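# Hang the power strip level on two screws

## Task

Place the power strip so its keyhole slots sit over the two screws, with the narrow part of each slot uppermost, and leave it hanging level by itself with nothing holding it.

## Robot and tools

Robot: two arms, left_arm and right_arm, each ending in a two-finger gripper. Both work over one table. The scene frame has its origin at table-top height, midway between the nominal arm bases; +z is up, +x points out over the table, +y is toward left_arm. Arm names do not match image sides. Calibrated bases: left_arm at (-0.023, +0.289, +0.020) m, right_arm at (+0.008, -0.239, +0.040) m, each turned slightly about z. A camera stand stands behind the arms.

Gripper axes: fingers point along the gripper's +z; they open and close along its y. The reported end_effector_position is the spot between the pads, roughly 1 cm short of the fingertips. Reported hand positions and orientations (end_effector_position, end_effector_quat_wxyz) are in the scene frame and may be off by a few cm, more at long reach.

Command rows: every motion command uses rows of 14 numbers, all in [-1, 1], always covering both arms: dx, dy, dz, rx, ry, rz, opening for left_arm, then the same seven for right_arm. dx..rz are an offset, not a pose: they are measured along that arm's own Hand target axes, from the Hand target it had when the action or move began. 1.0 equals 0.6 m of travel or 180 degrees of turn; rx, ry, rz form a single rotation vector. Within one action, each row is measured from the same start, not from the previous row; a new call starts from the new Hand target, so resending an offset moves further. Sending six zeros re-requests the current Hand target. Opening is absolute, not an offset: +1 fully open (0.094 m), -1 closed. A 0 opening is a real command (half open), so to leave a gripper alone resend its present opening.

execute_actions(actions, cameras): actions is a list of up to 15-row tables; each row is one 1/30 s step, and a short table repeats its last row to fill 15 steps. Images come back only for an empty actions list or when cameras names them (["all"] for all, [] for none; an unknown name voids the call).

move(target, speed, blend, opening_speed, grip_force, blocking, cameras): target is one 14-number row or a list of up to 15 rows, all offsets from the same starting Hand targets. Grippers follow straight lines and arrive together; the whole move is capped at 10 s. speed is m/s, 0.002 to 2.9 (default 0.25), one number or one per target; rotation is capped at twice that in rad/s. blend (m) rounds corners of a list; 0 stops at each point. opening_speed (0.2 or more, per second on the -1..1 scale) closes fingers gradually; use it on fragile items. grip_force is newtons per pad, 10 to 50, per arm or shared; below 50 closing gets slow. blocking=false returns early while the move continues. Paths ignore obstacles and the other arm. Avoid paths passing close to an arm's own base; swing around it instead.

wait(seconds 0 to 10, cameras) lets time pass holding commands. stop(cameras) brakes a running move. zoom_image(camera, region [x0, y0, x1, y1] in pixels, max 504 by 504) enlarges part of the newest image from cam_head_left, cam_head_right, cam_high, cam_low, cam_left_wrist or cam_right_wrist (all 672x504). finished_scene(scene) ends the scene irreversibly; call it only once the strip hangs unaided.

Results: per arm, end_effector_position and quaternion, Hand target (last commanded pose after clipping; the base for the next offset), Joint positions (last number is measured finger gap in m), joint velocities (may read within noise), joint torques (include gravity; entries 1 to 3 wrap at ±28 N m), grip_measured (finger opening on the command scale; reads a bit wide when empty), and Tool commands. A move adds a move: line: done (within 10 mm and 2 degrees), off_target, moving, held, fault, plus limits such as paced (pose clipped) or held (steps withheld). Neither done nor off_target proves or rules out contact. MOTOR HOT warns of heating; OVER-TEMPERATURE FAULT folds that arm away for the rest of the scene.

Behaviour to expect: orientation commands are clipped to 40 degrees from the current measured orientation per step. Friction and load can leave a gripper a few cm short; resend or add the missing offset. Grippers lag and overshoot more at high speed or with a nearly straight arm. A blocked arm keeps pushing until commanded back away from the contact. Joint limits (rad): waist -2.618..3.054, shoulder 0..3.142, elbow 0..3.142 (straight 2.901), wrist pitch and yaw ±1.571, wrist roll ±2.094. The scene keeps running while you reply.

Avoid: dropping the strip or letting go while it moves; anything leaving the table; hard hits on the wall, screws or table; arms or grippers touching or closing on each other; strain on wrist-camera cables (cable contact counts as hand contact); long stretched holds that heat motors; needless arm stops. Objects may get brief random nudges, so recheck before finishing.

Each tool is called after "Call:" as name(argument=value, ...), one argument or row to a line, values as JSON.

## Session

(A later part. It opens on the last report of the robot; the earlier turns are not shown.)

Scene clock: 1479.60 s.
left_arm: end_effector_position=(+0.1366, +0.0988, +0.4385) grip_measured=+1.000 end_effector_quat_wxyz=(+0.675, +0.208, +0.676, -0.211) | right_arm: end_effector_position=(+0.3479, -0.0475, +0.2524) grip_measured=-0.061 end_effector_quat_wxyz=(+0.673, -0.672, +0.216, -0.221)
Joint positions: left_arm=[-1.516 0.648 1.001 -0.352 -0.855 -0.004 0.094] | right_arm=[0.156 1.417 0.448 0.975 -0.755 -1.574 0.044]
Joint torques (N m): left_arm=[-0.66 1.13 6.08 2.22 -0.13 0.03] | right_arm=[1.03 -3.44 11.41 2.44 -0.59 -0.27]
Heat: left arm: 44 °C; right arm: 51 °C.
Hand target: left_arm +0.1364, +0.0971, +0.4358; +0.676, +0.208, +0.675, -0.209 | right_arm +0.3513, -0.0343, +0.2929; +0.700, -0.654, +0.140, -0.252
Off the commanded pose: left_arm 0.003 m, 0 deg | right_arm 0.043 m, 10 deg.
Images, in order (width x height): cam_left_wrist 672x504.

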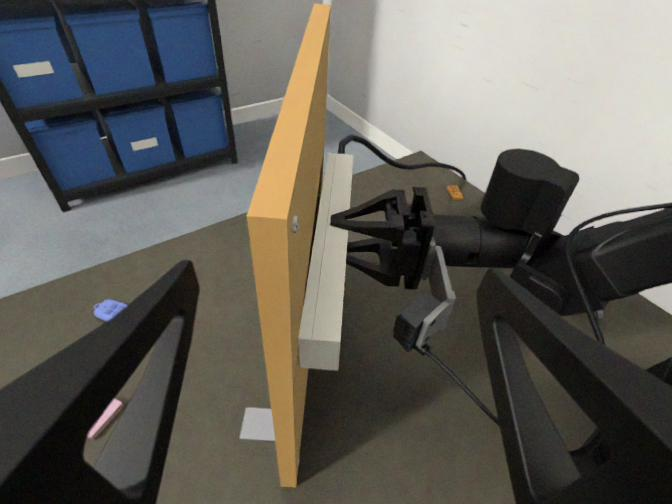

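Call:
wait(
  seconds=0,
  cameras=["cam_right_wrist"],
)

Call:
zoom_image(
  camera="cam_right_wrist",
  region=[170, 0, 570, 250],
)

Call:
zoom_image(
  camera="cam_right_wrist",
  region=[250, 380, 430, 504],
)

Scene clock: 1493.33 s.
left_arm: end_effector_position=(+0.1366, +0.0988, +0.4385) grip_measured=+1.000 end_effector_quat_wxyz=(+0.675, +0.208, +0.676, -0.211) | right_arm: end_effector_position=(+0.3479, -0.0475, +0.2524) grip_measured=-0.061 end_effector_quat_wxyz=(+0.673, -0.672, +0.216, -0.221)
Joint positions: left_arm=[-1.516 0.648 1.001 -0.352 -0.855 -0.004 0.094] | right_arm=[0.156 1.417 0.448 0.975 -0.755 -1.574 0.044]
Joint torques (N m): left_arm=[-0.68 1.13 6.08 2.22 -0.12 0.03] | right_arm=[1.02 -3.41 11.47 2.42 -0.6 -0.26]
Heat: left arm: 44 °C; right arm: 55 °C.
Hand target: left_arm +0.1364, +0.0971, +0.4358; +0.676, +0.208, +0.675, -0.209 | right_arm +0.3513, -0.0343, +0.2929; +0.700, -0.654, +0.140, -0.252
Tool commands: left_gripper/opening=+1.0 right_gripper/opening=-0.3
Off the commanded pose: left_arm 0.003 m, 0 deg | right_arm 0.043 m, 10 deg.
Images, in order (width x height): cam_right_wrist 672x504.

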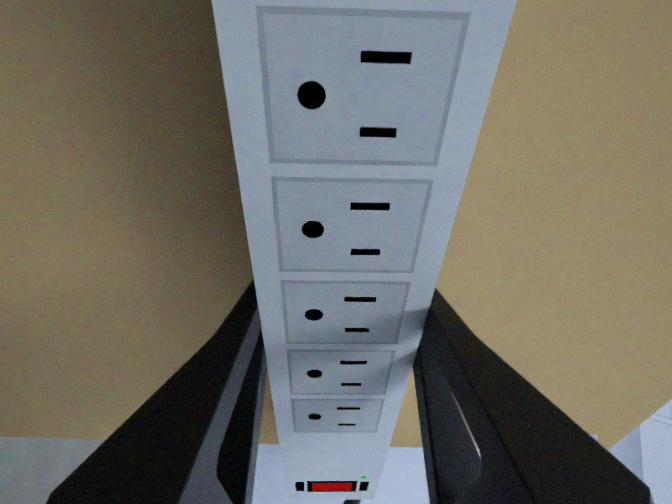

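Scaled by 1.260.

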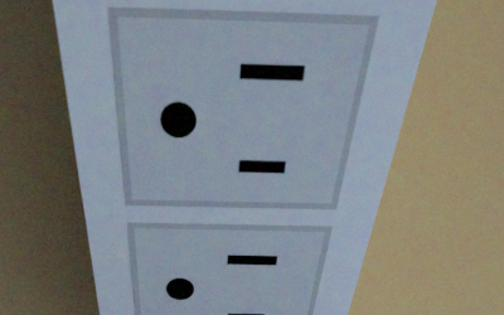

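Scaled by 2.800.

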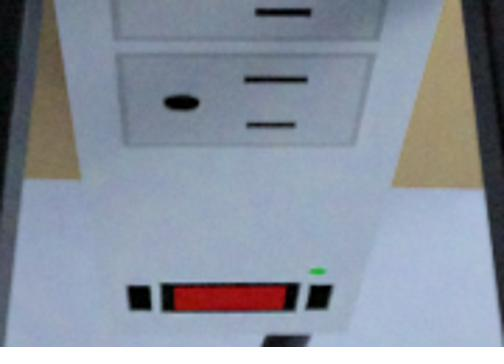

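Call:
execute_actions(
  actions=[
    [[0,0,0,0,0,0,1,0,0,0.002,0,-0.002,-0.014,-0.3],[0,0,0,0,0,0,1,0,0,0.002,0,-0.002,-0.018,-0.3],[0,0,0,0,0,0,1,0,0,0.002,0,-0.002,-0.022,-0.3],[0,0,0,0,0,0,1,0,0,0.002,0,-0.002,-0.024,-0.3],[0,0,0,0,0,0,1,0,0,0.002,0,-0.002,-0.024,-0.3],[0,0,0,0,0,0,1,0,0,0.002,0,-0.002,-0.004,-0.3],[0,0,0,0,0,0,1,0,0,0.002,0,-0.002,-0.004,-0.3],[0,0,0,0,0,0,1,0,0,0.002,0,-0.002,-0.024,-0.3],[0,0,0,0,0,0,1,0,0,0.002,0,-0.002,-0.024,-0.3],[0,0,0,0,0,0,1,0,0,0.002,0,-0.002,-0.024,-0.3],[0,0,0,0,0,0,1,0,0,0.002,0,-0.002,-0.004,-0.3],[0,0,0,0,0,0,1,0,0,0.002,0,-0.002,-0.004,-0.3],[0,0,0,0,0,0,1,0,0,0.002,0,-0.002,-0.02,-0.3],[0,0,0,0,0,0,1,0,0,0.002,0,-0.002,-0.02,-0.3],[0,0,0,0,0,0,1,0,0,0.002,0,-0.002,-0.012,-0.3]],
  ],
  cameras=["cam_left_wrist"],
)

Call:
zoom_image(
  camera="cam_left_wrist",
  region=[290, 140, 370, 220],
)

Scene clock: 1510.60 s.
left_arm: end_effector_position=(+0.1366, +0.0988, +0.4385) grip_measured=+1.000 end_effector_quat_wxyz=(+0.675, +0.208, +0.676, -0.211) | right_arm: end_effector_position=(+0.3498, -0.0448, +0.2551) grip_measured=-0.061 end_effector_quat_wxyz=(+0.671, -0.677, +0.196, -0.229)
Joint positions: left_arm=[-1.516 0.648 1.001 -0.352 -0.855 -0.004 0.094] | right_arm=[0.156 1.429 0.469 0.968 -0.773 -1.612 0.044]
Joint torques (N m): left_arm=[-0.66 1.13 6.09 2.22 -0.13 0.03] | right_arm=[1.13 -3.75 10.55 2.48 -0.46 -0.24]
Heat: left arm: 44 °C; right arm: 58 °C.
Hand target: left_arm +0.1364, +0.0971, +0.4358; +0.676, +0.208, +0.675, -0.209 | right_arm +0.3520, -0.0333, +0.2932; +0.695, -0.657, +0.126, -0.263
Off the commanded pose: left_arm 0.003 m, 0 deg | right_arm 0.040 m, 10 deg.
Images, in order (width x height): cam_left_wrist 672x504.

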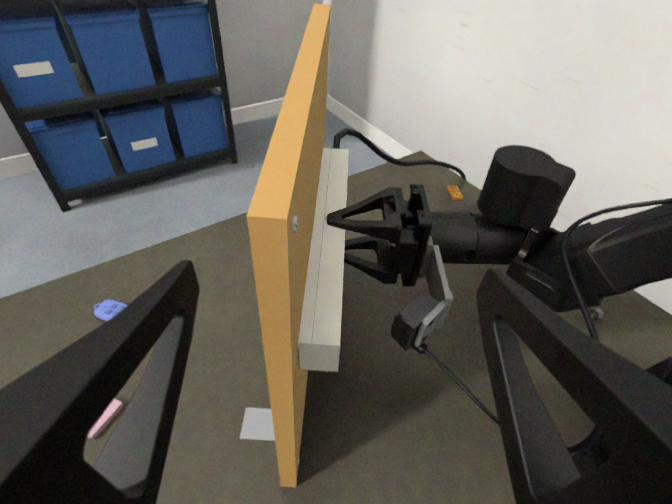

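Scaled by 6.300.

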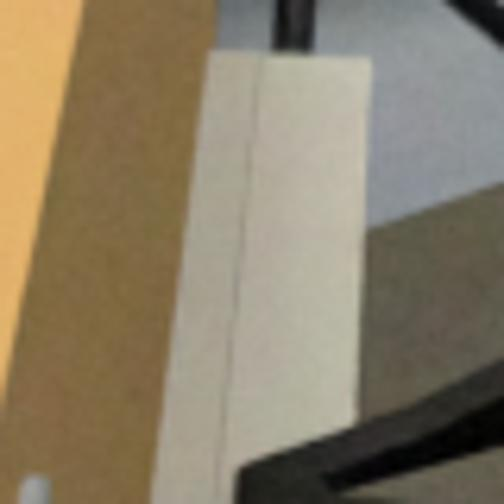

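Call:
move(
  target=[0,0,0,0,0,0,1,0,0.022,-0.008,0,0,0,-0.3],
  speed=0.03,
  cameras=["cam_left_wrist"],
)

Scene clock: 1515.60 s.
left_arm: end_effector_position=(+0.1366, +0.0988, +0.4385) grip_measured=+1.000 end_effector_quat_wxyz=(+0.675, +0.208, +0.676, -0.211) | right_arm: end_effector_position=(+0.3508, -0.0447, +0.2539) grip_measured=-0.061 end_effector_quat_wxyz=(+0.679, -0.674, +0.183, -0.227)
Joint positions: left_arm=[-1.516 0.648 1.001 -0.352 -0.855 -0.004 0.094] | right_arm=[0.144 1.472 0.469 1.039 -0.807 -1.602 0.044]
Joint torques (N m): left_arm=[-0.66 1.13 6.09 2.22 -0.12 0.03] | right_arm=[0.94 -3.63 8.4 2.47 -0.24 -0.3]
Heat: left arm: 44 °C; right arm: 57 °C.
Hand target: left_arm +0.1364, +0.0971, +0.4358; +0.676, +0.208, +0.675, -0.209 | right_arm +0.3521, -0.0374, +0.2798; +0.695, -0.657, +0.126, -0.263
Off the commanded pose: left_arm 0.003 m, 0 deg | right_arm 0.027 m, 8 deg.
move: off_target (right_arm)
Images, in order (width x height): cam_left_wrist 672x504.

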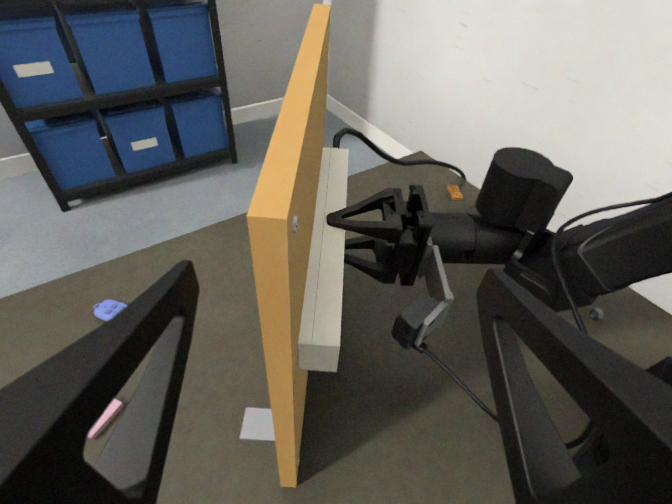

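Call:
move(
  target=[0,0,0,0,0,0,1,0,0.018,-0.002,-0.006,0,0.006,-0.3],
  speed=0.03,
)

Scene clock: 1518.90 s.
left_arm: end_effector_position=(+0.1366, +0.0988, +0.4385) grip_measured=+1.000 end_effector_quat_wxyz=(+0.675, +0.208, +0.676, -0.211) | right_arm: end_effector_position=(+0.3512, -0.0450, +0.2531) grip_measured=-0.061 end_effector_quat_wxyz=(+0.683, -0.672, +0.178, -0.225)
Joint positions: left_arm=[-1.516 0.648 1.001 -0.352 -0.855 -0.004 0.094] | right_arm=[0.138 1.492 0.469 1.073 -0.823 -1.594 0.044]
Joint torques (N m): left_arm=[-0.68 1.13 6.08 2.22 -0.13 0.03] | right_arm=[1.07 -3.08 7.72 2.26 -0.06 -0.36]
Heat: left arm: 44 °C; right arm: 56 °C.
Hand target: left_arm +0.1364, +0.0971, +0.4358; +0.676, +0.208, +0.675, -0.209 | right_arm +0.3536, -0.0384, +0.2691; +0.692, -0.662, +0.134, -0.255
Off the commanded pose: left_arm 0.003 m, 0 deg | right_arm 0.017 m, 6 deg.
move: off_target (right_arm)

Call:
execute_actions(
  actions=[
    [[0,0,0,0,0,0,1,0,0.006,-0.004,-0.006,0,0.004,-0.3],[0,0,0,0,0,0,1,0,0.012,-0.006,-0.006,0,0.004,-0.3],[0,0,0,0,0,0,1,0,0.016,-0.006,-0.006,0,0.004,-0.3],[0,0,0,0,0,0,1,0,0.020,-0.006,-0.006,0,0.004,-0.3],[0,0,0,0,0,0,1,0,0.022,-0.006,-0.006,0,0.004,-0.3],[0,0,0,0,0,0,1,0,0.006,-0.002,-0.006,0,0.004,-0.3],[0,0,0,0,0,0,1,0,0.006,-0.002,-0.006,0,0.004,-0.3],[0,0,0,0,0,0,1,0,0.022,-0.006,-0.006,0,0.004,-0.3],[0,0,0,0,0,0,1,0,0.022,-0.006,-0.006,0,0.004,-0.3],[0,0,0,0,0,0,1,0,0.022,-0.006,-0.006,0,0.004,-0.3],[0,0,0,0,0,0,1,0,0.008,-0.002,-0.006,0,0.004,-0.3],[0,0,0,0,0,0,1,0,0.008,-0.002,-0.006,0,0.004,-0.3],[0,0,0,0,0,0,1,0,0.020,-0.006,-0.006,0,0.004,-0.3],[0,0,0,0,0,0,1,0,0.020,-0.006,-0.006,0,0.004,-0.3],[0,0,0,0,0,0,1,0,0.014,-0.004,-0.006,0,0.004,-0.3]],
  ],
)

Scene clock: 1527.17 s.
left_arm: end_effector_position=(+0.1366, +0.0988, +0.4385) grip_measured=+1.000 end_effector_quat_wxyz=(+0.675, +0.208, +0.676, -0.211) | right_arm: end_effector_position=(+0.3517, -0.0456, +0.2517) grip_measured=-0.061 end_effector_quat_wxyz=(+0.686, -0.671, +0.172, -0.224)
Joint positions: left_arm=[-1.516 0.648 1.001 -0.352 -0.855 -0.004 0.094] | right_arm=[0.129 1.516 0.469 1.109 -0.843 -1.589 0.044]
Joint torques (N m): left_arm=[-0.68 1.13 6.09 2.22 -0.12 0.03] | right_arm=[1.16 -3.78 7.05 1.88 0.08 -0.44]
Heat: left arm: 44 °C; right arm: 54 °C.
Hand target: left_arm +0.1364, +0.0971, +0.4358; +0.676, +0.208, +0.675, -0.209 | right_arm +0.3539, -0.0406, +0.2605; +0.687, -0.668, +0.141, -0.249
Off the commanded pose: left_arm 0.003 m, 0 deg | right_arm 0.011 m, 5 deg.

Call:
wait(
  seconds=0,
  cameras=["cam_left_wrist"],
)

Call:
zoom_image(
  camera="cam_left_wrist",
  region=[270, 130, 430, 380],
)

Call:
zoom_image(
  camera="cam_left_wrist",
  region=[290, 140, 370, 220],
)

Scene clock: 1532.20 s.
left_arm: end_effector_position=(+0.1366, +0.0988, +0.4385) grip_measured=+1.000 end_effector_quat_wxyz=(+0.675, +0.208, +0.676, -0.211) | right_arm: end_effector_position=(+0.3517, -0.0456, +0.2517) grip_measured=-0.061 end_effector_quat_wxyz=(+0.686, -0.671, +0.172, -0.224)
Joint positions: left_arm=[-1.516 0.648 1.001 -0.352 -0.855 -0.004 0.094] | right_arm=[0.129 1.516 0.469 1.109 -0.843 -1.589 0.044]
Joint torques (N m): left_arm=[-0.66 1.13 6.09 2.22 -0.13 0.03] | right_arm=[1.17 -3.79 7.01 1.89 0.08 -0.42]
Heat: left arm: 44 °C; right arm: 53 °C.
Hand target: left_arm +0.1364, +0.0971, +0.4358; +0.676, +0.208, +0.675, -0.209 | right_arm +0.3539, -0.0406, +0.2605; +0.687, -0.668, +0.141, -0.249
Tool commands: left_gripper/opening=+1.0 right_gripper/opening=-0.3
Off the commanded pose: left_arm 0.003 m, 0 deg | right_arm 0.011 m, 5 deg.
Images, in order (width x height): cam_left_wrist 672x504.

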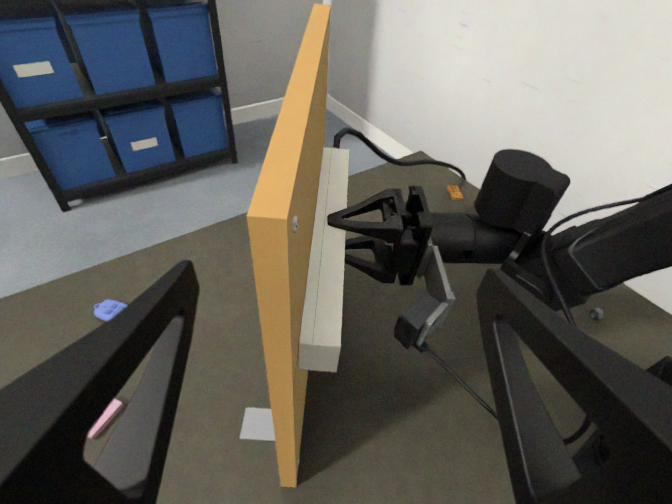

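Scaled by 2.016.

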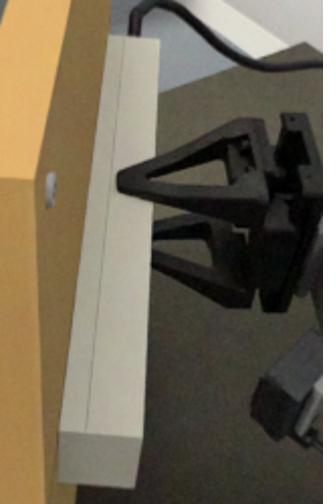

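Scaled by 6.300.

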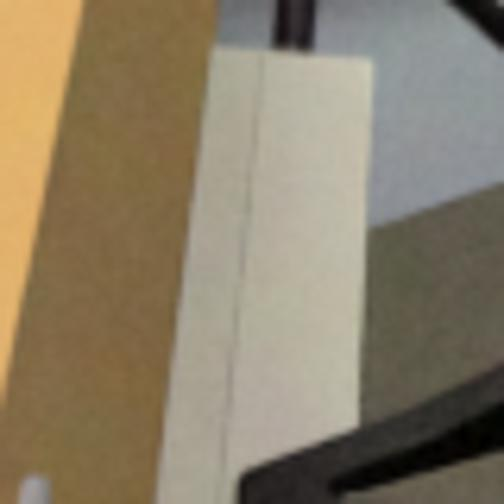

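Call:
execute_actions(
  actions=[
    [[0,0,0,0,0,0,1,0.010,0.008,-0.002,-0.002,0.002,0.010,-0.3],[0,0,0,0,0,0,1,0.010,0.010,-0.002,-0.002,0.002,0.012,-0.3],[0,0,0,0,0,0,1,0.010,0.012,-0.002,-0.002,0.002,0.014,-0.3],[0,0,0,0,0,0,1,0.010,0.014,-0.002,-0.002,0.002,0.014,-0.3],[0,0,0,0,0,0,1,-0.010,0.014,-0.002,-0.002,0.002,0.014,-0.3],[0,0,0,0,0,0,1,-0.014,0.014,-0.002,-0.002,0.002,0.014,-0.3],[0,0,0,0,0,0,1,-0.018,0.014,-0.002,-0.002,0.002,0.014,-0.3],[0,0,0,0,0,0,1,-0.018,0.014,-0.002,-0.002,0.002,0.014,-0.3],[0,0,0,0,0,0,1,-0.018,0.014,-0.002,-0.002,0.002,0.014,-0.3],[0,0,0,0,0,0,1,0.010,0.014,-0.002,-0.002,0.002,0.014,-0.3],[0,0,0,0,0,0,1,0.010,0.014,-0.002,-0.002,0.002,0.014,-0.3],[0,0,0,0,0,0,1,0.006,0.014,-0.002,-0.002,0.002,0.014,-0.3],[0,0,0,0,0,0,1,0.002,0.014,-0.002,-0.002,0.002,0.012,-0.3],[0,0,0,0,0,0,1,-0.006,0.014,-0.002,-0.002,0.002,0.010,-0.3],[0,0,0,0,0,0,1,-0.006,0.012,-0.002,-0.002,0.002,0.010,-0.3]],
  ],
)

Scene clock: 1542.27 s.
left_arm: end_effector_position=(+0.1366, +0.0988, +0.4385) grip_measured=+1.000 end_effector_quat_wxyz=(+0.675, +0.208, +0.676, -0.211) | right_arm: end_effector_position=(+0.3520, -0.0455, +0.2381) grip_measured=-0.061 end_effector_quat_wxyz=(+0.684, -0.673, +0.188, -0.211)
Joint positions: left_arm=[-1.516 0.648 1.001 -0.352 -0.855 -0.004 0.094] | right_arm=[0.133 1.55 0.451 1.135 -0.833 -1.572 0.044]
Joint torques (N m): left_arm=[-0.66 1.13 6.09 2.22 -0.12 0.03] | right_arm=[1.48 -5.63 6.38 1.94 0.11 -0.36]
Heat: left arm: 44 °C; right arm: 51 °C.
Hand target: left_arm +0.1364, +0.0971, +0.4358; +0.676, +0.208, +0.675, -0.209 | right_arm +0.3513, -0.0398, +0.2528; +0.688, -0.667, +0.154, -0.240
Off the commanded pose: left_arm 0.003 m, 0 deg | right_arm 0.016 m, 5 deg.

Call:
wait(
  seconds=0,
  cameras=["cam_left_wrist","cam_head_right"],
)

Call:
zoom_image(
  camera="cam_left_wrist",
  region=[270, 130, 430, 380],
)

Call:
zoom_image(
  camera="cam_head_right",
  region=[260, 80, 460, 240],
)

Scene clock: 1545.83 s.
left_arm: end_effector_position=(+0.1366, +0.0988, +0.4385) grip_measured=+1.000 end_effector_quat_wxyz=(+0.675, +0.208, +0.676, -0.211) | right_arm: end_effector_position=(+0.3520, -0.0455, +0.2381) grip_measured=-0.061 end_effector_quat_wxyz=(+0.684, -0.673, +0.188, -0.211)
Joint positions: left_arm=[-1.516 0.648 1.001 -0.352 -0.855 -0.004 0.094] | right_arm=[0.133 1.55 0.451 1.135 -0.833 -1.572 0.044]
Joint torques (N m): left_arm=[-0.66 1.11 6.09 2.22 -0.13 0.03] | right_arm=[1.47 -5.64 6.31 1.92 0.12 -0.36]
Heat: left arm: 44 °C; right arm: 51 °C.
Hand target: left_arm +0.1364, +0.0971, +0.4358; +0.676, +0.208, +0.675, -0.209 | right_arm +0.3513, -0.0398, +0.2528; +0.688, -0.667, +0.154, -0.240
Tool commands: left_gripper/opening=+1.0 right_gripper/opening=-0.3
Off the commanded pose: left_arm 0.003 m, 0 deg | right_arm 0.016 m, 5 deg.
Images, in order (width x height): cam_head_right 672x504, cam_left_wrist 672x504.

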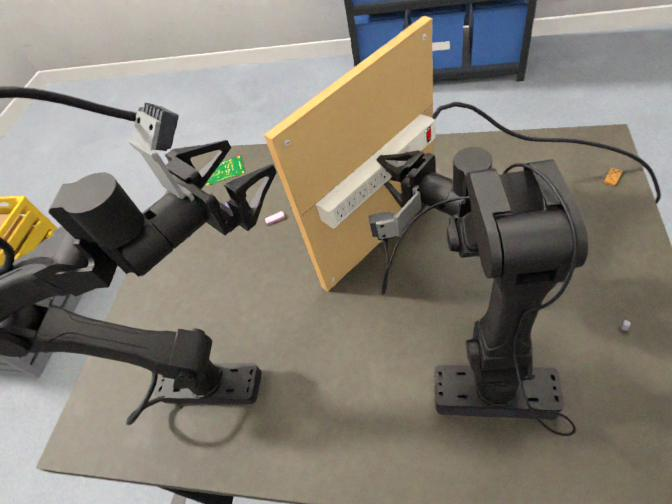

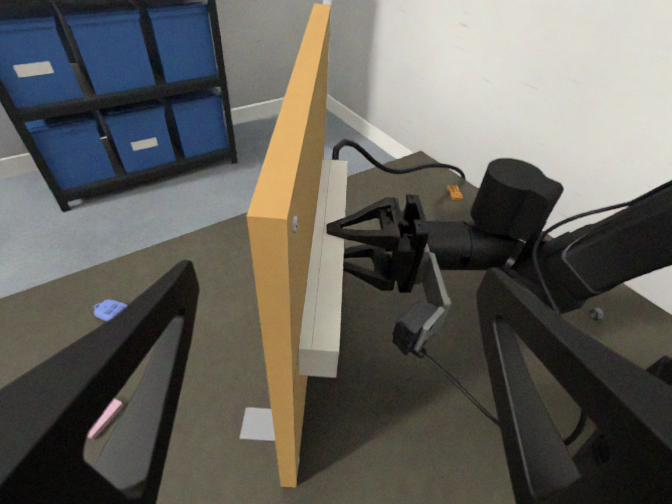

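Scaled by 2.016.

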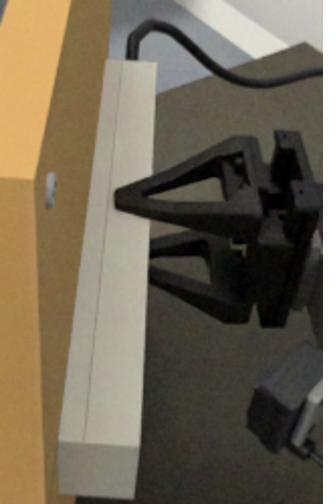

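Scaled by 2.520.

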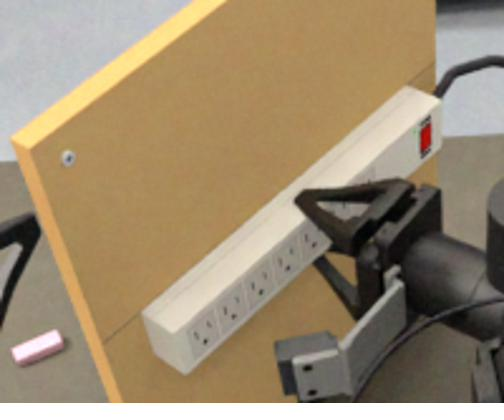

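Call:
move(
  target=[0,0,0,0,0,0,1,0,0.014,-0.002,-0.002,0,0,-0.3],
  speed=0.03,
)

Scene clock: 1550.70 s.
left_arm: end_effector_position=(+0.1366, +0.0988, +0.4385) grip_measured=+1.000 end_effector_quat_wxyz=(+0.675, +0.208, +0.676, -0.211) | right_arm: end_effector_position=(+0.3520, -0.0455, +0.2388) grip_measured=-0.061 end_effector_quat_wxyz=(+0.683, -0.673, +0.185, -0.215)
Joint positions: left_arm=[-1.516 0.648 1.001 -0.352 -0.855 -0.004 0.094] | right_arm=[0.133 1.55 0.451 1.138 -0.833 -1.579 0.044]
Joint torques (N m): left_arm=[-0.66 1.13 6.09 2.22 -0.13 0.03] | right_arm=[1.22 -3.54 5.56 2.11 0.06 -0.39]
Heat: left arm: 44 °C; right arm: 51 °C.
Hand target: left_arm +0.1364, +0.0971, +0.4358; +0.676, +0.208, +0.675, -0.209 | right_arm +0.3517, -0.0408, +0.2444; +0.686, -0.669, +0.155, -0.240
Off the commanded pose: left_arm 0.003 m, 0 deg | right_arm 0.007 m, 4 deg.
move: off_target (right_arm)

Call:
move(
  target=[0,0,0,0,0,0,1,0,0.012,-0.002,-0.003,0,0,-0.3],
  speed=0.03,
)

Scene clock: 1553.63 s.
left_arm: end_effector_position=(+0.1366, +0.0988, +0.4385) grip_measured=+1.000 end_effector_quat_wxyz=(+0.675, +0.208, +0.676, -0.211) | right_arm: end_effector_position=(+0.3519, -0.0456, +0.2383) grip_measured=-0.061 end_effector_quat_wxyz=(+0.687, -0.670, +0.182, -0.217)
Joint positions: left_arm=[-1.516 0.648 1.001 -0.352 -0.855 -0.004 0.094] | right_arm=[0.133 1.567 0.445 1.177 -0.834 -1.571 0.044]
Joint torques (N m): left_arm=[-0.68 1.11 6.09 2.22 -0.12 0.03] | right_arm=[0.88 -3.18 5.38 1.89 0.04 -0.53]
Heat: left arm: 44 °C; right arm: 51 °C.
Hand target: left_arm +0.1364, +0.0971, +0.4358; +0.676, +0.208, +0.675, -0.209 | right_arm +0.3520, -0.0419, +0.2372; +0.683, -0.672, +0.156, -0.239
Off the commanded pose: left_arm 0.003 m, 0 deg | right_arm 0.004 m, 4 deg.
move: off_target (right_arm)

Call:
move(
  target=[0,0,0,0,0,0,1,0,-0.024,-0.003,0.003,0,0,-0.3],
  speed=0.03,
)

Scene clock: 1560.13 s.
left_arm: end_effector_position=(+0.1366, +0.0988, +0.4385) grip_measured=+1.000 end_effector_quat_wxyz=(+0.675, +0.208, +0.676, -0.211) | right_arm: end_effector_position=(+0.3516, -0.0457, +0.2380) grip_measured=-0.061 end_effector_quat_wxyz=(+0.685, -0.671, +0.185, -0.215)
Joint positions: left_arm=[-1.516 0.648 1.001 -0.352 -0.855 -0.004 0.094] | right_arm=[0.132 1.56 0.445 1.162 -0.834 -1.57 0.044]
Joint torques (N m): left_arm=[-0.66 1.13 6.09 2.22 -0.12 0.03] | right_arm=[0.65 -7.16 5.94 1.62 0.02 -0.41]
Heat: left arm: 44 °C; right arm: 51 °C.
Hand target: left_arm +0.1364, +0.0971, +0.4358; +0.676, +0.208, +0.675, -0.209 | right_arm +0.3494, -0.0432, +0.2514; +0.686, -0.669, +0.155, -0.240
Off the commanded pose: left_arm 0.003 m, 0 deg | right_arm 0.014 m, 4 deg.
move: off_target (right_arm)

Now open gently.

Call:
move(
  target=[0,0,0,0,0,0,1,0,0,0,0,0,0,0.2],
  opening_speed=0.25,
  cameras=["cam_left_wrist"],
)

Call:
zoom_image(
  camera="cam_left_wrist",
  region=[270, 130, 430, 380],
)

Scene clock: 1564.33 s.
left_arm: end_effector_position=(+0.1366, +0.0988, +0.4385) grip_measured=+1.000 end_effector_quat_wxyz=(+0.675, +0.208, +0.676, -0.211) | right_arm: end_effector_position=(+0.3516, -0.0457, +0.2374) grip_measured=+0.198 end_effector_quat_wxyz=(+0.679, -0.676, +0.169, -0.231)
Joint positions: left_arm=[-1.516 0.648 1.001 -0.352 -0.855 -0.004 0.094] | right_arm=[0.132 1.56 0.445 1.159 -0.834 -1.621 0.056]
Joint torques (N m): left_arm=[-0.68 1.13 6.08 2.22 -0.13 0.03] | right_arm=[0.55 -7.38 5.96 1.61 0.01 0.03]
Heat: left arm: 44 °C; right arm: 51 °C.
Hand target: left_arm +0.1364, +0.0971, +0.4358; +0.676, +0.208, +0.675, -0.209 | right_arm +0.3494, -0.0432, +0.2514; +0.686, -0.669, +0.155, -0.240
Off the commanded pose: left_arm 0.003 m, 0 deg | right_arm 0.014 m, 2 deg.
move: off_target (right_arm)
Images, in order (width x height): cam_left_wrist 672x504.

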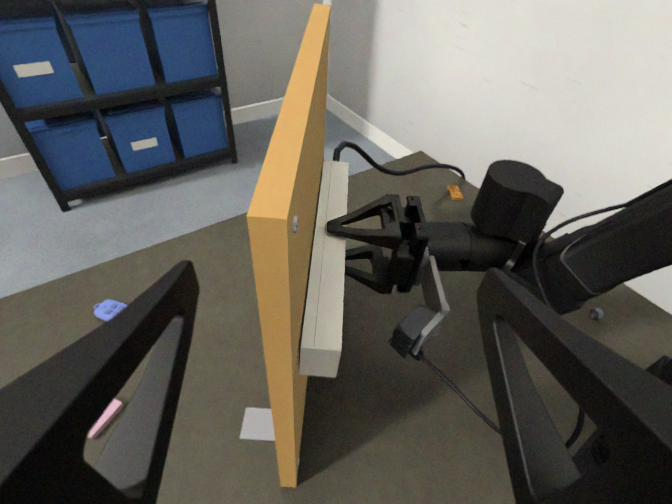

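Scaled by 2.016.

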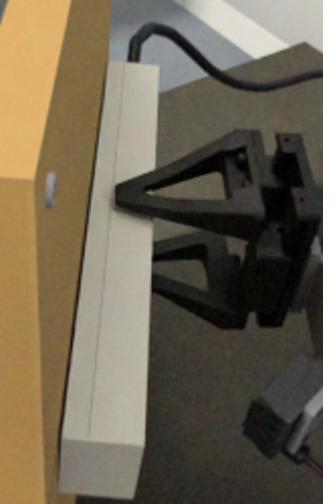

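Call:
move(
  target=[0,0,0,0,0,0,1,0,0,0,0,0,0,1],
  opening_speed=0.5,
)

Call:
move(
  target=[0,0,0,0,0,0,1,0,-0.006,-0.22,0,0,0,1],
  speed=0.08,
  cameras=["cam_left_wrist","cam_head_right","cam_head_left"],
)

Call:
zoom_image(
  camera="cam_left_wrist",
  region=[270, 130, 430, 380],
)

Call:
zoom_image(
  camera="cam_head_right",
  region=[260, 80, 460, 240],
)

Scene clock: 1570.23 s.
left_arm: end_effector_position=(+0.1366, +0.0988, +0.4385) grip_measured=+1.000 end_effector_quat_wxyz=(+0.675, +0.208, +0.676, -0.211) | right_arm: end_effector_position=(+0.3516, -0.0457, +0.2374) grip_measured=+0.998 end_effector_quat_wxyz=(+0.679, -0.676, +0.168, -0.231)
Joint positions: left_arm=[-1.516 0.648 1.001 -0.352 -0.855 -0.004 0.094] | right_arm=[0.132 1.56 0.445 1.159 -0.834 -1.621 0.094]
Joint torques (N m): left_arm=[-0.68 1.11 6.08 2.22 -0.12 0.03] | right_arm=[0.59 -7.34 6 1.61 0.01 0.05]
Heat: left arm: 44 °C; right arm: 51 °C.
Hand target: left_arm +0.1364, +0.0971, +0.4358; +0.676, +0.208, +0.675, -0.209 | right_arm +0.3494, -0.0432, +0.2514; +0.686, -0.669, +0.155, -0.240
Off the commanded pose: left_arm 0.003 m, 0 deg | right_arm 0.014 m, 2 deg.
move: off_target (right_arm)

Scene clock: 1573.10 s.
left_arm: end_effector_position=(+0.1366, +0.0988, +0.4385) grip_measured=+1.000 end_effector_quat_wxyz=(+0.675, +0.208, +0.676, -0.211) | right_arm: end_effector_position=(+0.2794, -0.1533, +0.2542) grip_measured=+0.998 end_effector_quat_wxyz=(+0.683, -0.671, +0.138, -0.253)
Joint positions: left_arm=[-1.516 0.648 1.001 -0.352 -0.855 -0.004 0.094] | right_arm=[-0.401 1.337 0.225 1.423 -1.372 -1.419 0.094]
Joint torques (N m): left_arm=[-0.66 1.13 6.09 2.22 -0.13 0.03] | right_arm=[-0.61 -1.47 3.75 1.14 0.11 0.12]
Heat: left arm: 44 °C; right arm: 50 °C.
Hand target: left_arm +0.1364, +0.0971, +0.4358; +0.676, +0.208, +0.675, -0.209 | right_arm +0.2784, -0.1545, +0.2475; +0.686, -0.669, +0.155, -0.240
Off the commanded pose: left_arm 0.003 m, 0 deg | right_arm 0.007 m, 3 deg.
move: off_target (right_arm)
Images, in order (width x height): cam_head_left 672x504, cam_head_right 672x504, cam_left_wrist 672x504.

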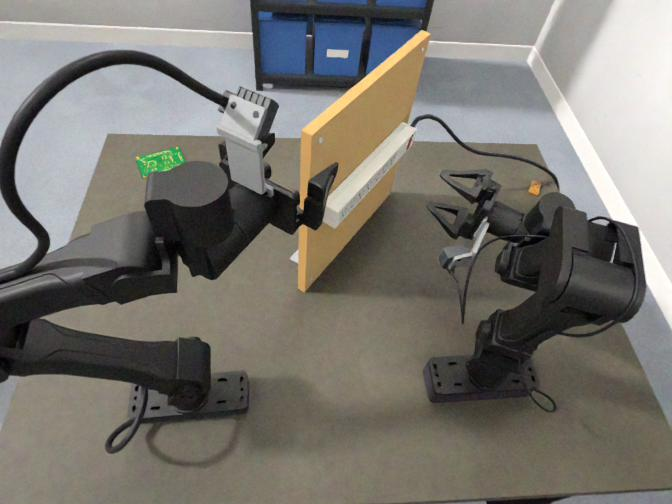

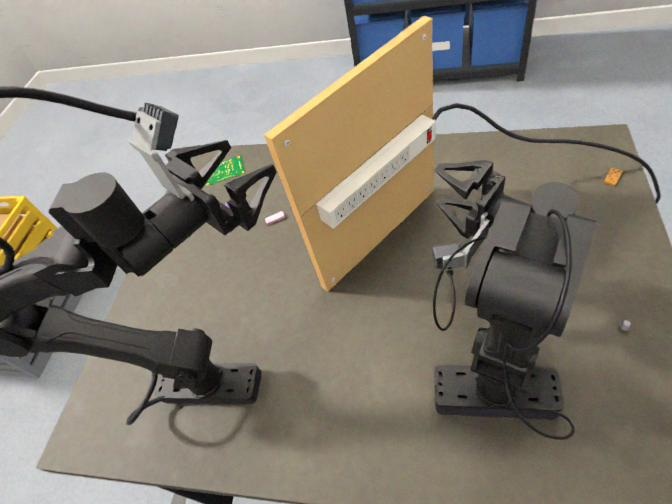

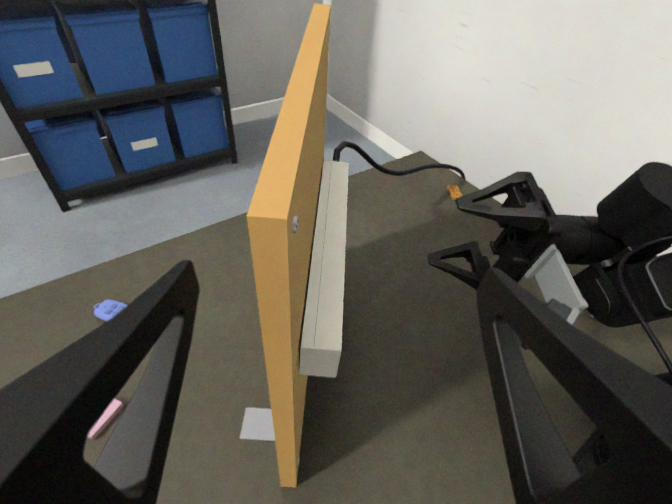

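Scaled by 2.016.

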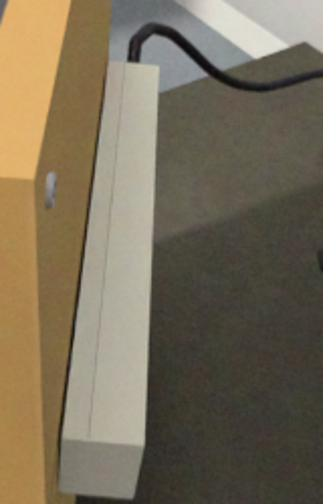

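Scaled by 2.520.

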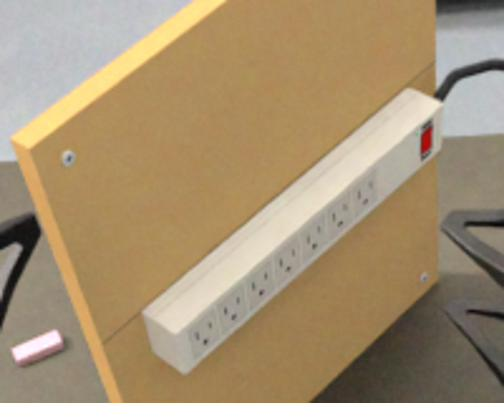

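Call:
finished_scene(
  scene=2,
)

The scene is finished: the task was done.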